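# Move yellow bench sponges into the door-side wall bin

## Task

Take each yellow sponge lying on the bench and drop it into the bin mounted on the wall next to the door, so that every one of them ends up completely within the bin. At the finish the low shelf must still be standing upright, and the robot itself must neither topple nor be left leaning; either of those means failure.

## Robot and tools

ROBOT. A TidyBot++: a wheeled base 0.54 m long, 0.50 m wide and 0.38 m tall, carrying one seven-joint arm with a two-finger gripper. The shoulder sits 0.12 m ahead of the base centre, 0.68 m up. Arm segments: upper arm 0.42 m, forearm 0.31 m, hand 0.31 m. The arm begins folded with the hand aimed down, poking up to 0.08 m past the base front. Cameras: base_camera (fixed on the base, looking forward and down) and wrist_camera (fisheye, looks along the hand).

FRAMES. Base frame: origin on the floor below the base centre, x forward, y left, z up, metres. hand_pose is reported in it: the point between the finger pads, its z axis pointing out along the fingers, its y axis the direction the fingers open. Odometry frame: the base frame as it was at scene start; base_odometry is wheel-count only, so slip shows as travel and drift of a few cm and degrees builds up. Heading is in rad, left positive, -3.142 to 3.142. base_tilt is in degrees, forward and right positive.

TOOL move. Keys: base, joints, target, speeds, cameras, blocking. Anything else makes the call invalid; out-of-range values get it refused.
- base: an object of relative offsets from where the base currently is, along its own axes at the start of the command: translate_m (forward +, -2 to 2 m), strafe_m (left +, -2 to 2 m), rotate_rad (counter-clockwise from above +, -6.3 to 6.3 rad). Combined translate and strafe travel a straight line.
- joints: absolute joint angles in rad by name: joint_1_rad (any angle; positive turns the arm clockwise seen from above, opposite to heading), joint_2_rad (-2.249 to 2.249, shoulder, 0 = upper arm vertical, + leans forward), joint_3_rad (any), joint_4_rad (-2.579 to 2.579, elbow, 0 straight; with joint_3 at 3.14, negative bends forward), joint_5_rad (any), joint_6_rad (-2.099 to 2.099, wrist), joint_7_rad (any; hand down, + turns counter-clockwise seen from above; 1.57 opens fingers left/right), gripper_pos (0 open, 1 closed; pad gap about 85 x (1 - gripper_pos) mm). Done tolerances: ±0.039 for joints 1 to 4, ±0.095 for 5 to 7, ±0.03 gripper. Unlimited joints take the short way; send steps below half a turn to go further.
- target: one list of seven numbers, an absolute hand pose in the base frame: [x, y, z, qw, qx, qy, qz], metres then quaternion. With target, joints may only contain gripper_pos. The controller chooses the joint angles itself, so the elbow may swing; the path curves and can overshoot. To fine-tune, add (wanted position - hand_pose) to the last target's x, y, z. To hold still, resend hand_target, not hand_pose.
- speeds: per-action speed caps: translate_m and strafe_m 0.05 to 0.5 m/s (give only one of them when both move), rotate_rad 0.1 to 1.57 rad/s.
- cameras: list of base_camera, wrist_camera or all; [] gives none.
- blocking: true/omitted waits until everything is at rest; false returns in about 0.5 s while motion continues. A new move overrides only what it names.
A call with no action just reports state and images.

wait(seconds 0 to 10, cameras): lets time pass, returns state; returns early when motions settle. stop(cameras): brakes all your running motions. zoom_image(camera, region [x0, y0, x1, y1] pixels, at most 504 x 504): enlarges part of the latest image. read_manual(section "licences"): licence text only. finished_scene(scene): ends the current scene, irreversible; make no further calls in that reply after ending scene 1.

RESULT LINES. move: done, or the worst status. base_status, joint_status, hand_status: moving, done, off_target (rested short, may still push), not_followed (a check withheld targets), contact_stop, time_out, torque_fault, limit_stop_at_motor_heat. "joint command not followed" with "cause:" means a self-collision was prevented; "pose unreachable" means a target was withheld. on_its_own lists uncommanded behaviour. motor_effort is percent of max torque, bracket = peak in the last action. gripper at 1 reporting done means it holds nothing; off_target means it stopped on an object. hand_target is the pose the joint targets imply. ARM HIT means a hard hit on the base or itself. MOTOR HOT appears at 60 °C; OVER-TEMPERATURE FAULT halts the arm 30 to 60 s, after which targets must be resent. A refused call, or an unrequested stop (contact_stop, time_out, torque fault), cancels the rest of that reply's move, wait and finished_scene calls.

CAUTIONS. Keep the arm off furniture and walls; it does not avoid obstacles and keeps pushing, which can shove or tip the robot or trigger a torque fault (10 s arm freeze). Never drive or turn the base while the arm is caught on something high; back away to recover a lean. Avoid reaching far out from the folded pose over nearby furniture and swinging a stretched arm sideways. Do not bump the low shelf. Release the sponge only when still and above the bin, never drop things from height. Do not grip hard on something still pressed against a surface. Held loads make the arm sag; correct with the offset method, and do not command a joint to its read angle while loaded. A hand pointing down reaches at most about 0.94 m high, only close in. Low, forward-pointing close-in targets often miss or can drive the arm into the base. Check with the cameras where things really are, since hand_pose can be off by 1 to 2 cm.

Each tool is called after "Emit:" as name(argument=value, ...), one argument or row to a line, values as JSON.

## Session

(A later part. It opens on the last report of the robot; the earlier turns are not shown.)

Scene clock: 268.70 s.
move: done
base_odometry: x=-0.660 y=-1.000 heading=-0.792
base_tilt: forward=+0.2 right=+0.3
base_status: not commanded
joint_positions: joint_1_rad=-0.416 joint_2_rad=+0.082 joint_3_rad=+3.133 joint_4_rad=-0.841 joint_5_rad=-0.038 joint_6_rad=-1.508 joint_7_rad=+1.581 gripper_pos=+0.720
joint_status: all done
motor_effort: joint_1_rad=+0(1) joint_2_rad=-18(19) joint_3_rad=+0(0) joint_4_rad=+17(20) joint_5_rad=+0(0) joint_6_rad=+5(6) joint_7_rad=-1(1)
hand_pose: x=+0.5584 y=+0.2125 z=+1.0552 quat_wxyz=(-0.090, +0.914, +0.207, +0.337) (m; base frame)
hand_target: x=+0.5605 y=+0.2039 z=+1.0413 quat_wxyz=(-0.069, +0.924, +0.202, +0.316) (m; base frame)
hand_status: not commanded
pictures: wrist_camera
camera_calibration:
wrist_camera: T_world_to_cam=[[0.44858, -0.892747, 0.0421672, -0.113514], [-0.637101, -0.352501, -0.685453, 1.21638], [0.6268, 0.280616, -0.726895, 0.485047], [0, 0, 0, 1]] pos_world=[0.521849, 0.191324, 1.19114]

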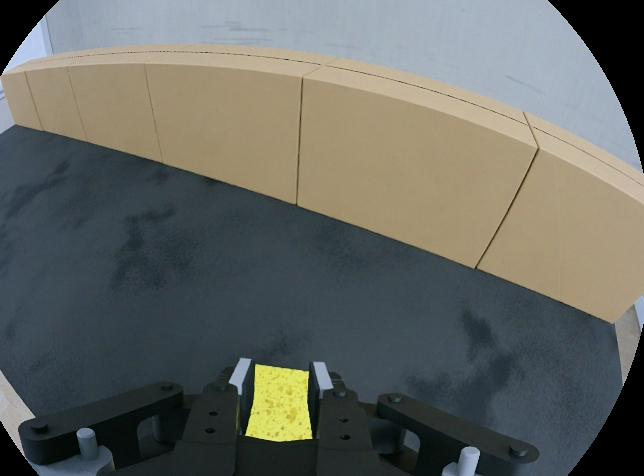

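Emit:
move(
  joints={"joint_2_rad": 0.05, "joint_4_rad": -0.6, "joint_6_rad": -1.7},
  cameras=["wrist_camera"],
)

Emit:
zoom_image(
  camera="wrist_camera",
  region=[180, 320, 380, 460],
)

Scene clock: 277.30 s.
move: done
base_odometry: x=-0.660 y=-1.000 heading=-0.792
base_tilt: forward=+0.2 right=+0.3
base_status: not commanded
joint_positions: joint_1_rad=-0.416 joint_2_rad=+0.065 joint_3_rad=+3.133 joint_4_rad=-0.609 joint_5_rad=-0.038 joint_6_rad=-1.659 joint_7_rad=+1.581 gripper_pos=+0.720
joint_status: all done
motor_effort: joint_1_rad=+0(1) joint_2_rad=-15(20) joint_3_rad=+0(0) joint_4_rad=+15(19) joint_5_rad=+0(0) joint_6_rad=+6(6) joint_7_rad=-1(1)
hand_pose: x=+0.5223 y=+0.1962 z=+1.1327 quat_wxyz=(-0.097, +0.896, +0.207, +0.382) (m; base frame)
hand_target: x=+0.5118 y=+0.1816 z=+1.1336 quat_wxyz=(-0.082, +0.901, +0.197, +0.377) (m; base frame)
hand_status: not commanded
pictures: wrist_camera
camera_calibration:
wrist_camera: T_world_to_cam=[[0.44792, -0.892661, 0.0502436, -0.123984], [-0.569892, -0.328358, -0.753263, 1.27772], [0.688906, 0.308768, -0.655798, 0.450094], [0, 0, 0, 1]] pos_world=[0.473626, 0.169901, 1.26386]

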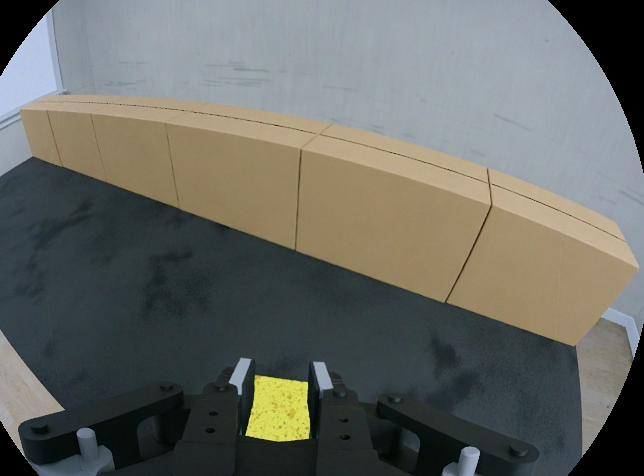

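Scaled by 2.520.

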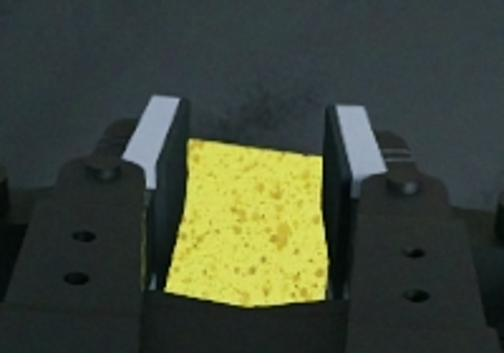

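Emit:
move(
  joints={"gripper_pos": 0.0, "joint_2_rad": 0.103, "joint_4_rad": -0.83, "joint_6_rad": -1.55},
  cameras=["wrist_camera"],
)

Scene clock: 300.13 s.
move: done
base_odometry: x=-0.660 y=-1.000 heading=-0.792
base_tilt: forward=+0.2 right=+0.3
base_status: not commanded
joint_positions: joint_1_rad=-0.416 joint_2_rad=+0.096 joint_3_rad=+3.133 joint_4_rad=-0.813 joint_5_rad=-0.038 joint_6_rad=-1.598 joint_7_rad=+1.581 gripper_pos=+0.000
joint_status: all done
motor_effort: joint_1_rad=+1(1) joint_2_rad=-18(20) joint_3_rad=+0(0) joint_4_rad=+16(17) joint_5_rad=+0(0) joint_6_rad=+5(7) joint_7_rad=+0(1)
hand_pose: x=+0.5447 y=+0.2063 z=+1.0433 quat_wxyz=(-0.082, +0.926, +0.211, +0.302) (m; base frame)
hand_target: x=+0.5605 y=+0.2040 z=+1.0413 quat_wxyz=(-0.069, +0.924, +0.202, +0.316) (m; base frame)
hand_status: not commanded
pictures: wrist_camera
camera_calibration:
wrist_camera: T_world_to_cam=[[0.453869, -0.89014, 0.0406719, -0.114264], [-0.681177, -0.376024, -0.628175, 1.16632], [0.574457, 0.257404, -0.777008, 0.572252], [0, 0, 0, 1]] pos_world=[0.5176, 0.189556, 1.18195]

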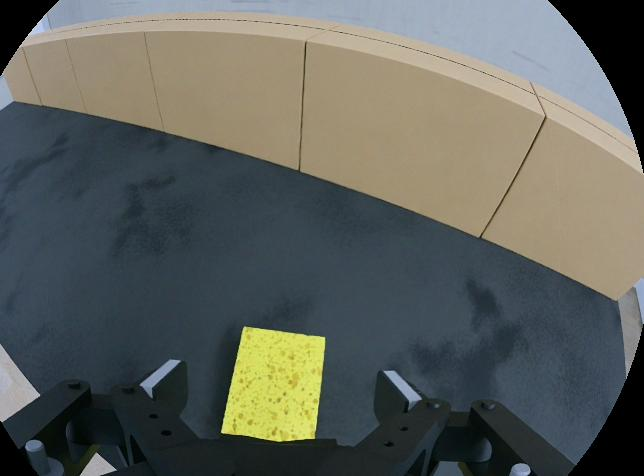

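Emit:
move(
  joints={"joint_2_rad": 0.055, "joint_4_rad": -1.03, "joint_6_rad": -1.42},
  cameras=[],
)

Emit:
move(
  joints={"joint_2_rad": 0.015, "joint_4_rad": -1.194, "joint_6_rad": -1.291},
  cameras=["wrist_camera"],
)

Scene clock: 315.47 s.
move: done
base_odometry: x=-0.660 y=-1.000 heading=-0.792
base_tilt: forward=+0.2 right=+0.3
base_status: not commanded
joint_positions: joint_1_rad=-0.416 joint_2_rad=+0.083 joint_3_rad=+3.133 joint_4_rad=-1.010 joint_5_rad=-0.038 joint_6_rad=-1.470 joint_7_rad=+1.581 gripper_pos=+0.000
joint_status: all done
motor_effort: joint_1_rad=+0(1) joint_2_rad=-19(22) joint_3_rad=+0(1) joint_4_rad=+17(19) joint_5_rad=+0(1) joint_6_rad=+4(6) joint_7_rad=-1(1)
hand_pose: x=+0.5548 y=+0.2109 z=+0.9854 quat_wxyz=(-0.077, +0.935, +0.210, +0.275) (m; base frame)
hand_target: x=+0.5604 y=+0.2039 z=+0.9984 quat_wxyz=(-0.067, +0.928, +0.203, +0.306) (m; base frame)
hand_status: not commanded
pictures: none
No camera images: "cameras" was empty.

Scene clock: 316.60 s.
move: done
base_odometry: x=-0.660 y=-1.000 heading=-0.792
base_tilt: forward=+0.2 right=+0.3
base_status: not commanded
joint_positions: joint_1_rad=-0.416 joint_2_rad=+0.044 joint_3_rad=+3.133 joint_4_rad=-1.173 joint_5_rad=-0.038 joint_6_rad=-1.342 joint_7_rad=+1.581 gripper_pos=+0.000
joint_status: all done
motor_effort: joint_1_rad=+0(1) joint_2_rad=-18(20) joint_3_rad=+0(0) joint_4_rad=+19(20) joint_5_rad=+0(0) joint_6_rad=+4(5) joint_7_rad=-1(1)
hand_pose: x=+0.5554 y=+0.2110 z=+0.9511 quat_wxyz=(-0.078, +0.935, +0.207, +0.277) (m; base frame)
hand_target: x=+0.5608 y=+0.2041 z=+0.9644 quat_wxyz=(-0.067, +0.927, +0.202, +0.308) (m; base frame)
hand_status: not commanded
pictures: wrist_camera
camera_calibration:
wrist_camera: T_world_to_cam=[[0.448266, -0.893248, 0.0341371, -0.10123], [-0.714518, -0.380997, -0.586775, 1.09771], [0.537142, 0.23864, -0.80903, 0.548476], [0, 0, 0, 1]] pos_world=[0.535104, 0.196913, 1.0913]

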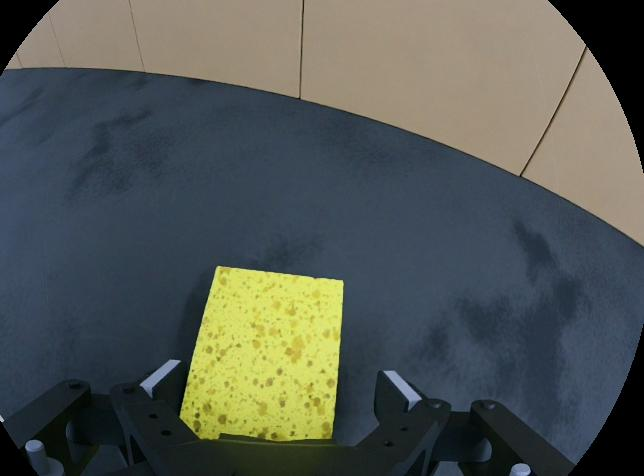

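Emit:
move(
  base={"translate_m": -0.003, "strafe_m": 0.01},
  speeds={"translate_m": 0.05},
  joints={"joint_7_rad": 1.48},
  cameras=[],
)

Emit:
move(
  joints={"gripper_pos": 0.5},
  cameras=["wrist_camera"],
)

Scene clock: 329.13 s.
move: done
base_odometry: x=-0.655 y=-0.991 heading=-0.793
base_tilt: forward=+0.2 right=+0.3
base_status: done
joint_positions: joint_1_rad=-0.419 joint_2_rad=+0.042 joint_3_rad=+3.134 joint_4_rad=-1.173 joint_5_rad=-0.038 joint_6_rad=-1.339 joint_7_rad=+1.496 gripper_pos=+0.000
joint_status: all done
motor_effort: joint_1_rad=+1(2) joint_2_rad=-19(21) joint_3_rad=+0(2) joint_4_rad=+18(19) joint_5_rad=+0(1) joint_6_rad=+4(5) joint_7_rad=-1(1)
hand_pose: x=+0.5549 y=+0.2123 z=+0.9529 quat_wxyz=(-0.090, +0.942, +0.169, +0.276) (m; base frame)
hand_target: x=+0.5608 y=+0.2041 z=+0.9644 quat_wxyz=(-0.081, +0.935, +0.160, +0.305) (m; base frame)
hand_status: not commanded
pictures: none
No camera images: "cameras" was empty.

Scene clock: 329.97 s.
move: off_target
base_odometry: x=-0.655 y=-0.991 heading=-0.793
base_tilt: forward=+0.2 right=+0.3
base_status: not commanded
joint_positions: joint_1_rad=-0.419 joint_2_rad=+0.037 joint_3_rad=+3.134 joint_4_rad=-1.175 joint_5_rad=-0.038 joint_6_rad=-1.337 joint_7_rad=+1.496 gripper_pos=+0.429
joint_status: gripper_pos off_target (ended at +0.429, target +0.500)
motor_effort: joint_1_rad=+1(1) joint_2_rad=-18(19) joint_3_rad=+0(0) joint_4_rad=+18(19) joint_5_rad=+0(1) joint_6_rad=+5(5) joint_7_rad=+0(1)
hand_pose: x=+0.5540 y=+0.2119 z=+0.9551 quat_wxyz=(-0.091, +0.941, +0.168, +0.279) (m; base frame)
hand_target: x=+0.5608 y=+0.2041 z=+0.9644 quat_wxyz=(-0.081, +0.935, +0.160, +0.305) (m; base frame)
hand_status: not commanded
pictures: wrist_camera
camera_calibration:
wrist_camera: T_world_to_cam=[[0.386261, -0.922297, -0.0130581, -0.0144568], [-0.744949, -0.303576, -0.594048, 1.10675], [0.543925, 0.239185, -0.804324, 0.543792], [0, 0, 0, 1]] pos_world=[0.534277, 0.192584, 1.09466]

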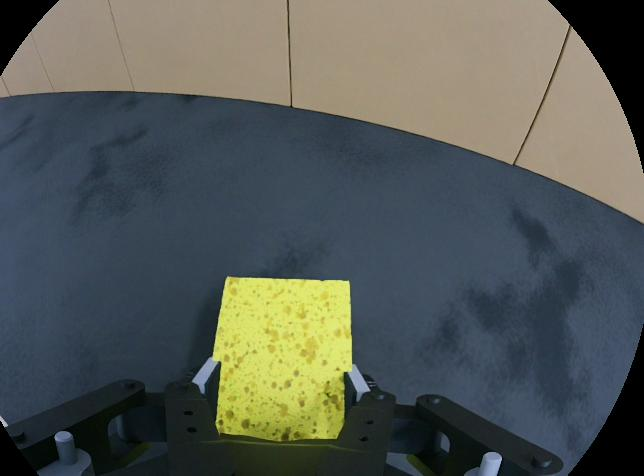

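Emit:
move(
  joints={"gripper_pos": 0.6},
  cameras=[],
)

Emit:
move(
  joints={"joint_2_rad": 0.12, "joint_4_rad": -0.83, "joint_6_rad": -1.55},
  cameras=["wrist_camera"],
)

Scene clock: 339.23 s.
move: off_target
base_odometry: x=-0.655 y=-0.991 heading=-0.793
base_tilt: forward=+0.2 right=+0.3
base_status: not commanded
joint_positions: joint_1_rad=-0.419 joint_2_rad=+0.037 joint_3_rad=+3.134 joint_4_rad=-1.175 joint_5_rad=-0.038 joint_6_rad=-1.337 joint_7_rad=+1.496 gripper_pos=+0.429
joint_status: gripper_pos off_target (ended at +0.429, target +0.600)
motor_effort: joint_1_rad=+0(1) joint_2_rad=-18(18) joint_3_rad=+0(0) joint_4_rad=+18(19) joint_5_rad=+0(0) joint_6_rad=+4(5) joint_7_rad=+0(1)
hand_pose: x=+0.5540 y=+0.2119 z=+0.9551 quat_wxyz=(-0.091, +0.941, +0.168, +0.279) (m; base frame)
hand_target: x=+0.5608 y=+0.2041 z=+0.9644 quat_wxyz=(-0.081, +0.935, +0.160, +0.305) (m; base frame)
hand_status: not commanded
pictures: none
No camera images: "cameras" was empty.

Scene clock: 340.73 s.
move: done
base_odometry: x=-0.655 y=-0.991 heading=-0.793
base_tilt: forward=+0.2 right=+0.3
base_status: not commanded
joint_positions: joint_1_rad=-0.419 joint_2_rad=+0.101 joint_3_rad=+3.134 joint_4_rad=-0.842 joint_5_rad=-0.038 joint_6_rad=-1.509 joint_7_rad=+1.496 gripper_pos=+0.429
joint_status: all done
motor_effort: joint_1_rad=+0(1) joint_2_rad=-19(20) joint_3_rad=+0(0) joint_4_rad=+17(21) joint_5_rad=+0(1) joint_6_rad=+5(6) joint_7_rad=-1(1)
hand_pose: x=+0.5639 y=+0.2164 z=+1.0454 quat_wxyz=(-0.102, +0.925, +0.170, +0.323) (m; base frame)
hand_target: x=+0.5660 y=+0.2065 z=+1.0330 quat_wxyz=(-0.081, +0.935, +0.160, +0.305) (m; base frame)
hand_status: not commanded
pictures: wrist_camera
camera_calibration:
wrist_camera: T_world_to_cam=[[0.392638, -0.919601, -0.0130222, -0.0170354], [-0.686982, -0.283845, -0.668945, 1.21051], [0.611466, 0.2716, -0.743198, 0.50098], [0, 0, 0, 1]] pos_world=[0.531954, 0.191866, 1.18187]

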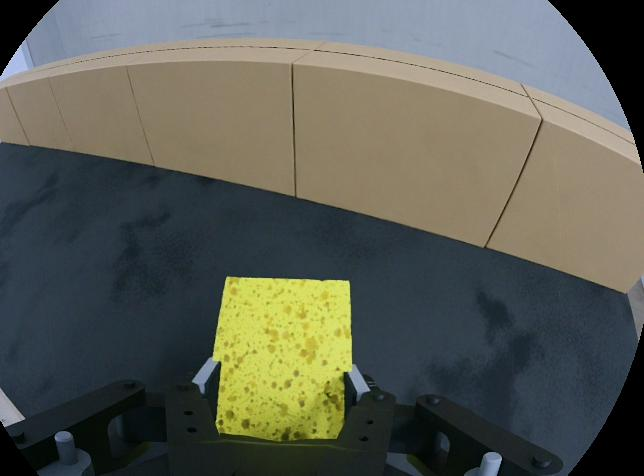

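Emit:
move(
  base={"translate_m": -0.35},
  cameras=[],
)

Emit:
move(
  joints={"joint_1_rad": 0.0, "joint_2_rad": -0.318, "joint_4_rad": -2.5, "joint_6_rad": -0.3, "joint_7_rad": 1.57},
  cameras=["wrist_camera"],
)

Emit:
move(
  base={"rotate_rad": 3.1416},
  cameras=["wrist_camera"],
)

Emit:
move(
  base={"translate_m": 0.2, "strafe_m": -1.5},
)

Scene clock: 376.43 s.
move: done
base_odometry: x=-0.900 y=-0.742 heading=-0.793
base_tilt: forward=+0.2 right=+0.3
base_status: done
joint_positions: joint_1_rad=-0.421 joint_2_rad=+0.115 joint_3_rad=+3.135 joint_4_rad=-0.838 joint_5_rad=-0.038 joint_6_rad=-1.518 joint_7_rad=+1.496 gripper_pos=+0.429
joint_status: not commanded
motor_effort: joint_1_rad=+0(2) joint_2_rad=-19(24) joint_3_rad=+0(1) joint_4_rad=+17(18) joint_5_rad=+0(1) joint_6_rad=+5(6) joint_7_rad=-1(1)
hand_pose: x=+0.5665 y=+0.2182 z=+1.0384 quat_wxyz=(-0.100, +0.929, +0.171, +0.314) (m; base frame)
hand_target: x=+0.5660 y=+0.2065 z=+1.0330 quat_wxyz=(-0.081, +0.935, +0.160, +0.305) (m; base frame)
hand_status: not commanded
pictures: none
No camera images: "cameras" was empty.

Scene clock: 379.63 s.
move: done
base_odometry: x=-0.900 y=-0.742 heading=-0.793
base_tilt: forward=+0.2 right=+0.3
base_status: not commanded
joint_positions: joint_1_rad=-0.019 joint_2_rad=-0.293 joint_3_rad=+3.135 joint_4_rad=-2.480 joint_5_rad=-0.038 joint_6_rad=-0.351 joint_7_rad=+1.527 gripper_pos=+0.429
joint_status: all done
motor_effort: joint_1_rad=+1(2) joint_2_rad=-5(21) joint_3_rad=+0(1) joint_4_rad=+17(21) joint_5_rad=+0(1) joint_6_rad=+5(6) joint_7_rad=-1(2)
hand_pose: x=+0.4306 y=+0.0131 z=+0.6467 quat_wxyz=(-0.021, +0.954, -0.024, +0.297) (m; base frame)
hand_target: x=+0.4357 y=+0.0013 z=+0.6551 quat_wxyz=(+0.000, +0.946, +0.000, +0.324) (m; base frame)
hand_status: not commanded
pictures: wrist_camera
camera_calibration:
wrist_camera: T_world_to_cam=[[-0.0147832, -0.99983, 0.0110465, 0.00399356], [-0.797872, 0.00513711, -0.602805, 0.795742], [0.602646, -0.0177251, -0.797812, 0.384316], [0, 0, 0, 1]] pos_world=[0.403354, 0.00671709, 0.786245]

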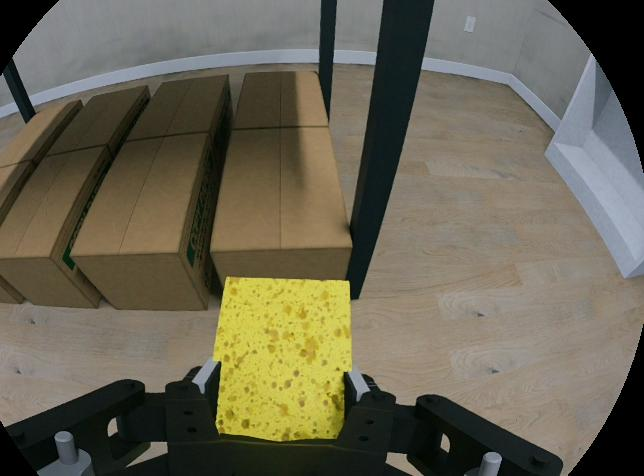

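Scene clock: 382.93 s.
move: done
base_odometry: x=-0.900 y=-0.742 heading=+2.348
base_tilt: forward=+0.2 right=+0.3
base_status: done
joint_positions: joint_1_rad=-0.015 joint_2_rad=-0.293 joint_3_rad=+3.135 joint_4_rad=-2.480 joint_5_rad=-0.038 joint_6_rad=-0.344 joint_7_rad=+1.527 gripper_pos=+0.429
joint_status: not commanded
motor_effort: joint_1_rad=+1(1) joint_2_rad=-5(6) joint_3_rad=+0(1) joint_4_rad=+17(17) joint_5_rad=+0(0) joint_6_rad=+5(5) joint_7_rad=-1(1)
hand_pose: x=+0.4324 y=+0.0119 z=+0.6481 quat_wxyz=(-0.020, +0.953, -0.025, +0.300) (m; base frame)
hand_target: x=+0.4357 y=+0.0013 z=+0.6551 quat_wxyz=(+0.000, +0.946, +0.000, +0.324) (m; base frame)
hand_status: not commanded
pictures: wrist_camera
camera_calibration:
wrist_camera: T_world_to_cam=[[-0.0185476, -0.999766, 0.0111549, 0.00442195], [-0.793367, 0.00792697, -0.608692, 0.799849], [0.608461, -0.0201397, -0.793328, 0.37896], [0, 0, 0, 1]] pos_world=[0.404074, 0.00571267, 0.787452]

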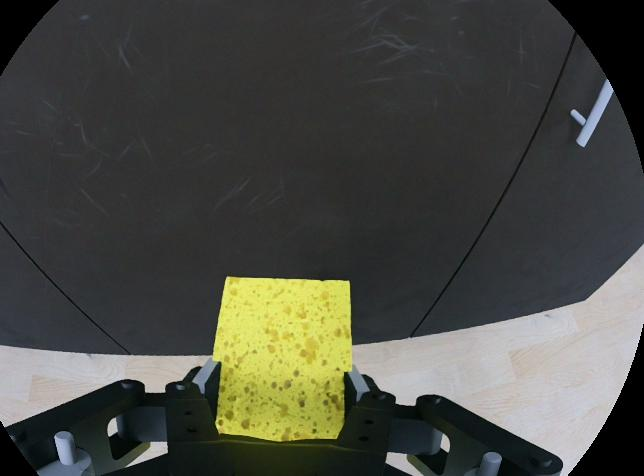

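Scene clock: 386.70 s.
move: done
base_odometry: x=+0.029 y=+0.453 heading=+2.348
base_tilt: forward=+0.2 right=+0.3
base_status: done
joint_positions: joint_1_rad=-0.015 joint_2_rad=-0.294 joint_3_rad=+3.135 joint_4_rad=-2.480 joint_5_rad=-0.038 joint_6_rad=-0.344 joint_7_rad=+1.528 gripper_pos=+0.429
joint_status: not commanded
motor_effort: joint_1_rad=+0(1) joint_2_rad=-5(5) joint_3_rad=+0(2) joint_4_rad=+17(17) joint_5_rad=+0(1) joint_6_rad=+5(5) joint_7_rad=-1(1)
hand_pose: x=+0.4324 y=+0.0117 z=+0.6483 quat_wxyz=(-0.020, +0.953, -0.025, +0.300) (m; base frame)
hand_target: x=+0.4357 y=+0.0013 z=+0.6551 quat_wxyz=(+0.000, +0.946, +0.000, +0.324) (m; base frame)
hand_status: not commanded
pictures: base_camera, wrist_camera
camera_calibration:
wrist_camera: T_world_to_cam=[[-0.0189118, -0.999759, 0.011124, 0.00439097], [-0.793056, 0.00822456, -0.609093, 0.800163], [0.608855, -0.020341, -0.79302, 0.378714], [0, 0, 0, 1]] pos_world=[0.404075, 0.00551233, 0.787653]

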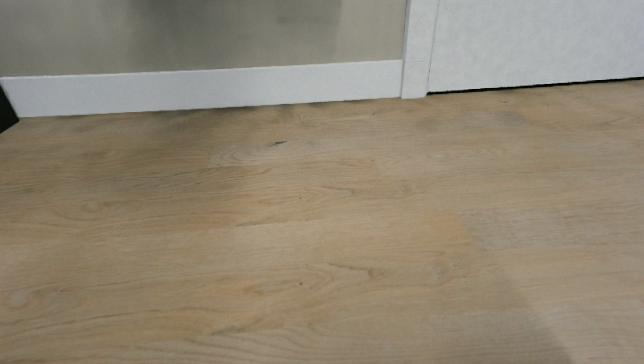

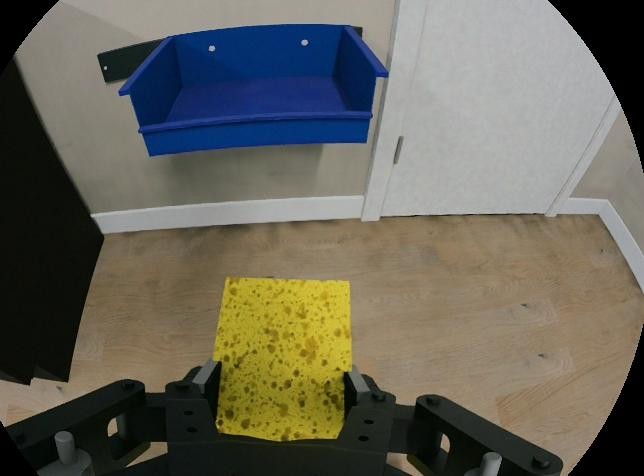

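Emit:
move(
  joints={"joint_2_rad": 0.49, "joint_4_rad": -1.367, "joint_6_rad": -0.72},
  cameras=[],
)

Emit:
move(
  base={"translate_m": 0.15, "strafe_m": 0.063},
  speeds={"translate_m": 0.15},
)

Scene clock: 419.67 s.
move: done
base_odometry: x=+0.029 y=+0.453 heading=+2.348
base_tilt: forward=+0.2 right=+0.3
base_status: not commanded
joint_positions: joint_1_rad=-0.015 joint_2_rad=+0.479 joint_3_rad=+3.135 joint_4_rad=-1.379 joint_5_rad=-0.038 joint_6_rad=-0.679 joint_7_rad=+1.528 gripper_pos=+0.429
joint_status: all done
motor_effort: joint_1_rad=+0(1) joint_2_rad=-34(36) joint_3_rad=+0(1) joint_4_rad=+19(20) joint_5_rad=+0(1) joint_6_rad=+5(6) joint_7_rad=-1(1)
hand_pose: x=+0.7910 y=+0.0222 z=+0.7099 quat_wxyz=(-0.027, +0.954, -0.022, +0.297) (m; base frame)
hand_target: x=+0.7852 y=+0.0013 z=+0.7013 quat_wxyz=(+0.000, +0.960, +0.000, +0.279) (m; base frame)
hand_status: not commanded
pictures: none
No camera images: "cameras" was empty.

Scene clock: 421.40 s.
move: done
base_odometry: x=-0.122 y=+0.516 heading=+2.348
base_tilt: forward=+0.2 right=+0.3
base_status: done
joint_positions: joint_1_rad=-0.013 joint_2_rad=+0.484 joint_3_rad=+3.135 joint_4_rad=-1.376 joint_5_rad=-0.038 joint_6_rad=-0.684 joint_7_rad=+1.528 gripper_pos=+0.429
joint_status: not commanded
motor_effort: joint_1_rad=+0(2) joint_2_rad=-34(36) joint_3_rad=-1(1) joint_4_rad=+19(20) joint_5_rad=+0(1) joint_6_rad=+5(5) joint_7_rad=-1(1)
hand_pose: x=+0.7912 y=+0.0213 z=+0.7074 quat_wxyz=(-0.026, +0.955, -0.023, +0.294) (m; base frame)
hand_target: x=+0.7852 y=+0.0013 z=+0.7013 quat_wxyz=(+0.000, +0.960, +0.000, +0.279) (m; base frame)
hand_status: not commanded
pictures: base_camera, wrist_camera
camera_calibration:
wrist_camera: T_world_to_cam=[[-0.0091903, -0.999957, 0.00128998, 0.0193799], [-0.801233, 0.00659204, -0.598316, 1.11953], [0.598282, -0.00653228, -0.801259, 0.221207], [0, 0, 0, 1]] pos_world=[0.764835, 0.013444, 0.84705]

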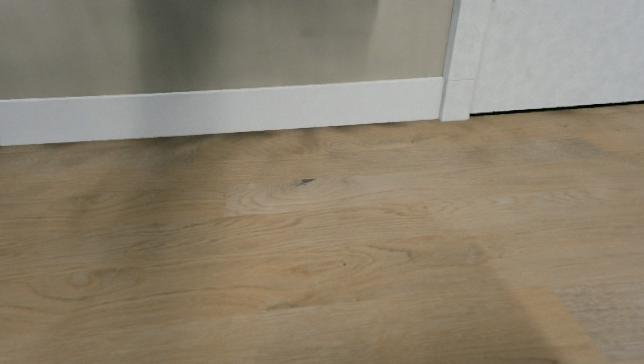

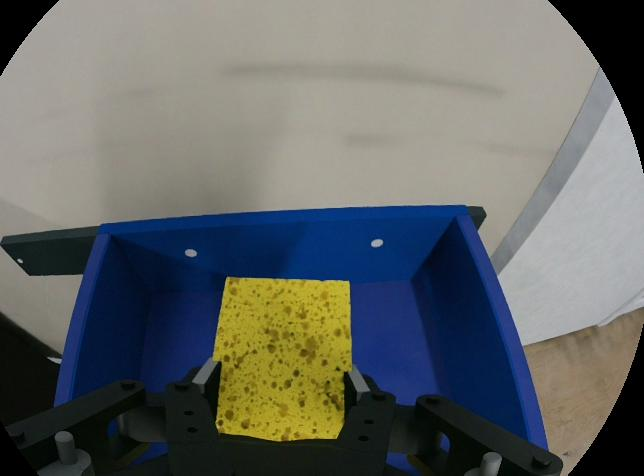

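Emit:
move(
  joints={"joint_2_rad": 0.594, "joint_4_rad": -1.544, "joint_6_rad": -0.45},
  cameras=[],
)

Emit:
move(
  joints={"joint_2_rad": 0.675, "joint_4_rad": -1.61, "joint_6_rad": -0.3},
  cameras=["wrist_camera"],
)

Scene clock: 443.63 s.
move: done
base_odometry: x=-0.122 y=+0.516 heading=+2.348
base_tilt: forward=+0.2 right=+0.3
base_status: not commanded
joint_positions: joint_1_rad=-0.013 joint_2_rad=+0.600 joint_3_rad=+3.135 joint_4_rad=-1.532 joint_5_rad=-0.038 joint_6_rad=-0.499 joint_7_rad=+1.528 gripper_pos=+0.429
joint_status: all done
motor_effort: joint_1_rad=+0(1) joint_2_rad=-36(40) joint_3_rad=-1(1) joint_4_rad=+17(20) joint_5_rad=+0(0) joint_6_rad=+4(5) joint_7_rad=+0(1)
hand_pose: x=+0.7744 y=+0.0194 z=+0.5901 quat_wxyz=(-0.022, +0.967, -0.026, +0.252) (m; base frame)
hand_target: x=+0.7833 y=+0.0013 z=+0.5968 quat_wxyz=(+0.000, +0.962, +0.000, +0.273) (m; base frame)
hand_status: not commanded
pictures: none
No camera images: "cameras" was empty.

Scene clock: 444.83 s.
move: done
base_odometry: x=-0.122 y=+0.516 heading=+2.348
base_tilt: forward=+0.2 right=+0.3
base_status: not commanded
joint_positions: joint_1_rad=-0.013 joint_2_rad=+0.676 joint_3_rad=+3.135 joint_4_rad=-1.594 joint_5_rad=-0.038 joint_6_rad=-0.346 joint_7_rad=+1.528 gripper_pos=+0.429
joint_status: all done
motor_effort: joint_1_rad=+0(1) joint_2_rad=-36(40) joint_3_rad=+0(1) joint_4_rad=+15(18) joint_5_rad=+0(0) joint_6_rad=+4(5) joint_7_rad=-1(1)
hand_pose: x=+0.7786 y=+0.0179 z=+0.5384 quat_wxyz=(-0.021, +0.965, -0.028, +0.259) (m; base frame)
hand_target: x=+0.7839 y=+0.0013 z=+0.5401 quat_wxyz=(+0.000, +0.962, +0.000, +0.275) (m; base frame)
hand_status: not commanded
pictures: wrist_camera
camera_calibration:
wrist_camera: T_world_to_cam=[[-0.0203935, -0.999755, 0.00864628, 0.0207864], [-0.84278, 0.0125376, -0.538112, 1.00799], [0.537872, -0.0182609, -0.842829, 0.162953], [0, 0, 0, 1]] pos_world=[0.762288, 0.0111192, 0.679573]

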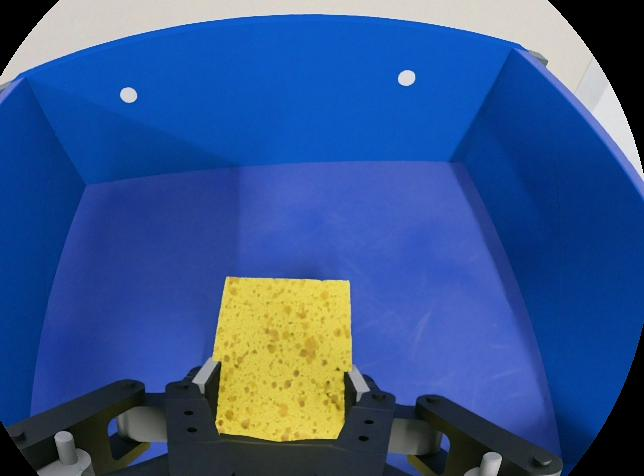

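Emit:
move(
  joints={"joint_2_rad": 0.695, "joint_4_rad": -1.625, "joint_6_rad": -0.265},
  cameras=["wrist_camera"],
)

Emit:
move(
  joints={"gripper_pos": 0.4},
  cameras=[],
)

Emit:
move(
  joints={"gripper_pos": 0.25},
  cameras=["wrist_camera"],
)

Scene clock: 453.20 s.
move: done
base_odometry: x=-0.122 y=+0.516 heading=+2.348
base_tilt: forward=+0.2 right=+0.3
base_status: not commanded
joint_positions: joint_1_rad=-0.013 joint_2_rad=+0.683 joint_3_rad=+3.135 joint_4_rad=-1.606 joint_5_rad=-0.038 joint_6_rad=-0.309 joint_7_rad=+1.528 gripper_pos=+0.429
joint_status: all done
motor_effort: joint_1_rad=+1(1) joint_2_rad=-34(37) joint_3_rad=+0(1) joint_4_rad=+15(16) joint_5_rad=+0(0) joint_6_rad=+4(5) joint_7_rad=+0(1)
hand_pose: x=+0.7822 y=+0.0175 z=+0.5354 quat_wxyz=(-0.021, +0.963, -0.028, +0.268) (m; base frame)
hand_target: x=+0.7831 y=+0.0013 z=+0.5266 quat_wxyz=(+0.000, +0.962, +0.000, +0.275) (m; base frame)
hand_status: not commanded
pictures: wrist_camera
camera_calibration:
wrist_camera: T_world_to_cam=[[-0.0217462, -0.999725, 0.00878204, 0.0214721], [-0.832164, 0.0132315, -0.554372, 1.00991], [0.554103, -0.0193636, -0.832223, 0.140123], [0, 0, 0, 1]] pos_world=[0.763232, 0.0108169, 0.67629]

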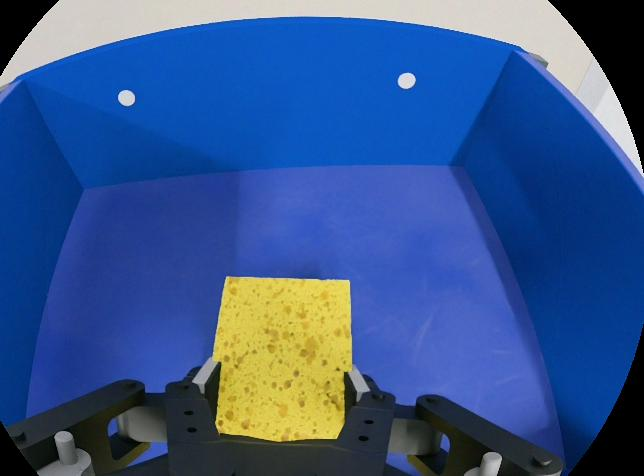

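Scene clock: 453.83 s.
move: done
base_odometry: x=-0.122 y=+0.516 heading=+2.348
base_tilt: forward=+0.2 right=+0.3
base_status: not commanded
joint_positions: joint_1_rad=-0.013 joint_2_rad=+0.683 joint_3_rad=+3.135 joint_4_rad=-1.606 joint_5_rad=-0.038 joint_6_rad=-0.307 joint_7_rad=+1.528 gripper_pos=+0.398
joint_status: all done
motor_effort: joint_1_rad=+1(1) joint_2_rad=-35(36) joint_3_rad=+0(0) joint_4_rad=+15(15) joint_5_rad=+0(0) joint_6_rad=+4(4) joint_7_rad=+0(1)
hand_pose: x=+0.7824 y=+0.0175 z=+0.5352 quat_wxyz=(-0.021, +0.963, -0.028, +0.269) (m; base frame)
hand_target: x=+0.7831 y=+0.0013 z=+0.5266 quat_wxyz=(+0.000, +0.962, +0.000, +0.275) (m; base frame)
hand_status: not commanded
pictures: none
No camera images: "cameras" was empty.

Scene clock: 454.40 s.
move: done
base_odometry: x=-0.122 y=+0.516 heading=+2.348
base_tilt: forward=+0.2 right=+0.3
base_status: not commanded
joint_positions: joint_1_rad=-0.013 joint_2_rad=+0.684 joint_3_rad=+3.135 joint_4_rad=-1.606 joint_5_rad=-0.038 joint_6_rad=-0.307 joint_7_rad=+1.528 gripper_pos=+0.250
joint_status: all done
motor_effort: joint_1_rad=+1(1) joint_2_rad=-37(37) joint_3_rad=+0(1) joint_4_rad=+16(16) joint_5_rad=+0(0) joint_6_rad=+4(4) joint_7_rad=-1(1)
hand_pose: x=+0.7823 y=+0.0175 z=+0.5344 quat_wxyz=(-0.020, +0.963, -0.028, +0.268) (m; base frame)
hand_target: x=+0.7831 y=+0.0013 z=+0.5266 quat_wxyz=(+0.000, +0.962, +0.000, +0.275) (m; base frame)
hand_status: not commanded
pictures: wrist_camera
camera_calibration:
wrist_camera: T_world_to_cam=[[-0.0217966, -0.999723, 0.0088769, 0.0214563], [-0.832409, 0.0132295, -0.554004, 1.00943], [0.553733, -0.0194646, -0.832467, 0.139768], [0, 0, 0, 1]] pos_world=[0.763331, 0.0108167, 0.675389]

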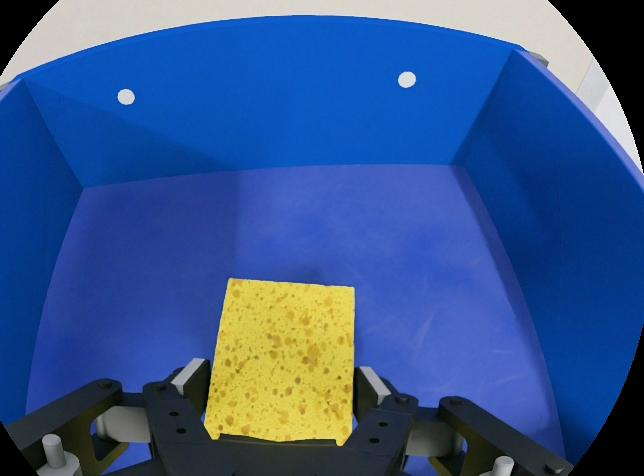

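Released. Lift and check.

Emit:
move(
  joints={"gripper_pos": 0.0},
  cameras=[],
)

Emit:
move(
  joints={"joint_2_rad": 0.49, "joint_4_rad": -1.367, "joint_6_rad": -0.72},
  cameras=[],
)

Emit:
move(
  base={"translate_m": -0.25},
  cameras=["wrist_camera"],
)

Scene clock: 465.80 s.
move: done
base_odometry: x=-0.122 y=+0.516 heading=+2.348
base_tilt: forward=+0.2 right=+0.3
base_status: not commanded
joint_positions: joint_1_rad=-0.013 joint_2_rad=+0.684 joint_3_rad=+3.135 joint_4_rad=-1.606 joint_5_rad=-0.038 joint_6_rad=-0.307 joint_7_rad=+1.528 gripper_pos=+0.000
joint_status: all done
motor_effort: joint_1_rad=+0(1) joint_2_rad=-37(37) joint_3_rad=-1(1) joint_4_rad=+15(16) joint_5_rad=+0(0) joint_6_rad=+4(4) joint_7_rad=-1(1)
hand_pose: x=+0.7823 y=+0.0175 z=+0.5344 quat_wxyz=(-0.020, +0.963, -0.028, +0.268) (m; base frame)
hand_target: x=+0.7831 y=+0.0013 z=+0.5266 quat_wxyz=(+0.000, +0.962, +0.000, +0.275) (m; base frame)
hand_status: not commanded
pictures: none
No camera images: "cameras" was empty.

Scene clock: 467.47 s.
move: done
base_odometry: x=-0.122 y=+0.516 heading=+2.348
base_tilt: forward=+0.2 right=+0.3
base_status: not commanded
joint_positions: joint_1_rad=-0.013 joint_2_rad=+0.495 joint_3_rad=+3.135 joint_4_rad=-1.367 joint_5_rad=-0.038 joint_6_rad=-0.678 joint_7_rad=+1.528 gripper_pos=+0.000
joint_status: all done
motor_effort: joint_1_rad=+0(1) joint_2_rad=-34(41) joint_3_rad=+0(1) joint_4_rad=+19(20) joint_5_rad=+0(0) joint_6_rad=+4(5) joint_7_rad=-1(1)
hand_pose: x=+0.7958 y=+0.0213 z=+0.7049 quat_wxyz=(-0.026, +0.955, -0.023, +0.295) (m; base frame)
hand_target: x=+0.7852 y=+0.0013 z=+0.7013 quat_wxyz=(+0.000, +0.960, +0.000, +0.279) (m; base frame)
hand_status: not commanded
pictures: none
No camera images: "cameras" was empty.

Scene clock: 469.10 s.
move: done
base_odometry: x=+0.054 y=+0.337 heading=+2.348
base_tilt: forward=+0.2 right=+0.3
base_status: done
joint_positions: joint_1_rad=-0.010 joint_2_rad=+0.493 joint_3_rad=+3.135 joint_4_rad=-1.367 joint_5_rad=-0.038 joint_6_rad=-0.688 joint_7_rad=+1.528 gripper_pos=+0.000
joint_status: not commanded
motor_effort: joint_1_rad=+0(2) joint_2_rad=-34(39) joint_3_rad=+0(2) joint_4_rad=+19(21) joint_5_rad=+0(1) joint_6_rad=+4(5) joint_7_rad=+0(1)
hand_pose: x=+0.7934 y=+0.0192 z=+0.7048 quat_wxyz=(-0.026, +0.956, -0.024, +0.292) (m; base frame)
hand_target: x=+0.7852 y=+0.0013 z=+0.7013 quat_wxyz=(+0.000, +0.960, +0.000, +0.279) (m; base frame)
hand_status: not commanded
pictures: wrist_camera
camera_calibration:
wrist_camera: T_world_to_cam=[[-0.0122429, -0.999924, 0.00144447, 0.0196178], [-0.803798, 0.00898226, -0.594834, 1.11928], [0.594776, -0.00844354, -0.803847, 0.222415], [0, 0, 0, 1]] pos_world=[0.767629, 0.0114407, 0.844546]

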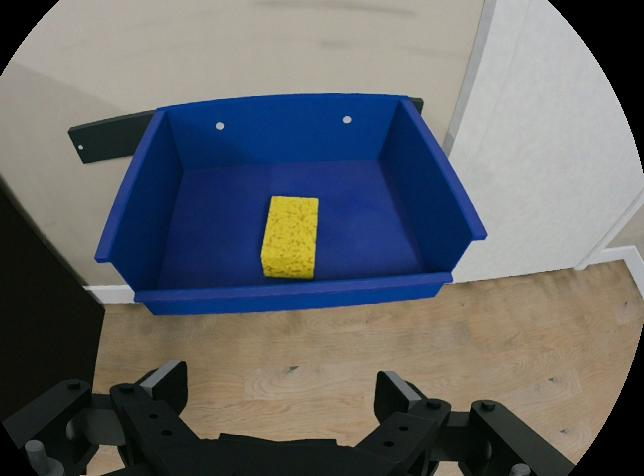

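Emit:
finished_scene(
  scene=1,
)

The scene is finished: the task was done.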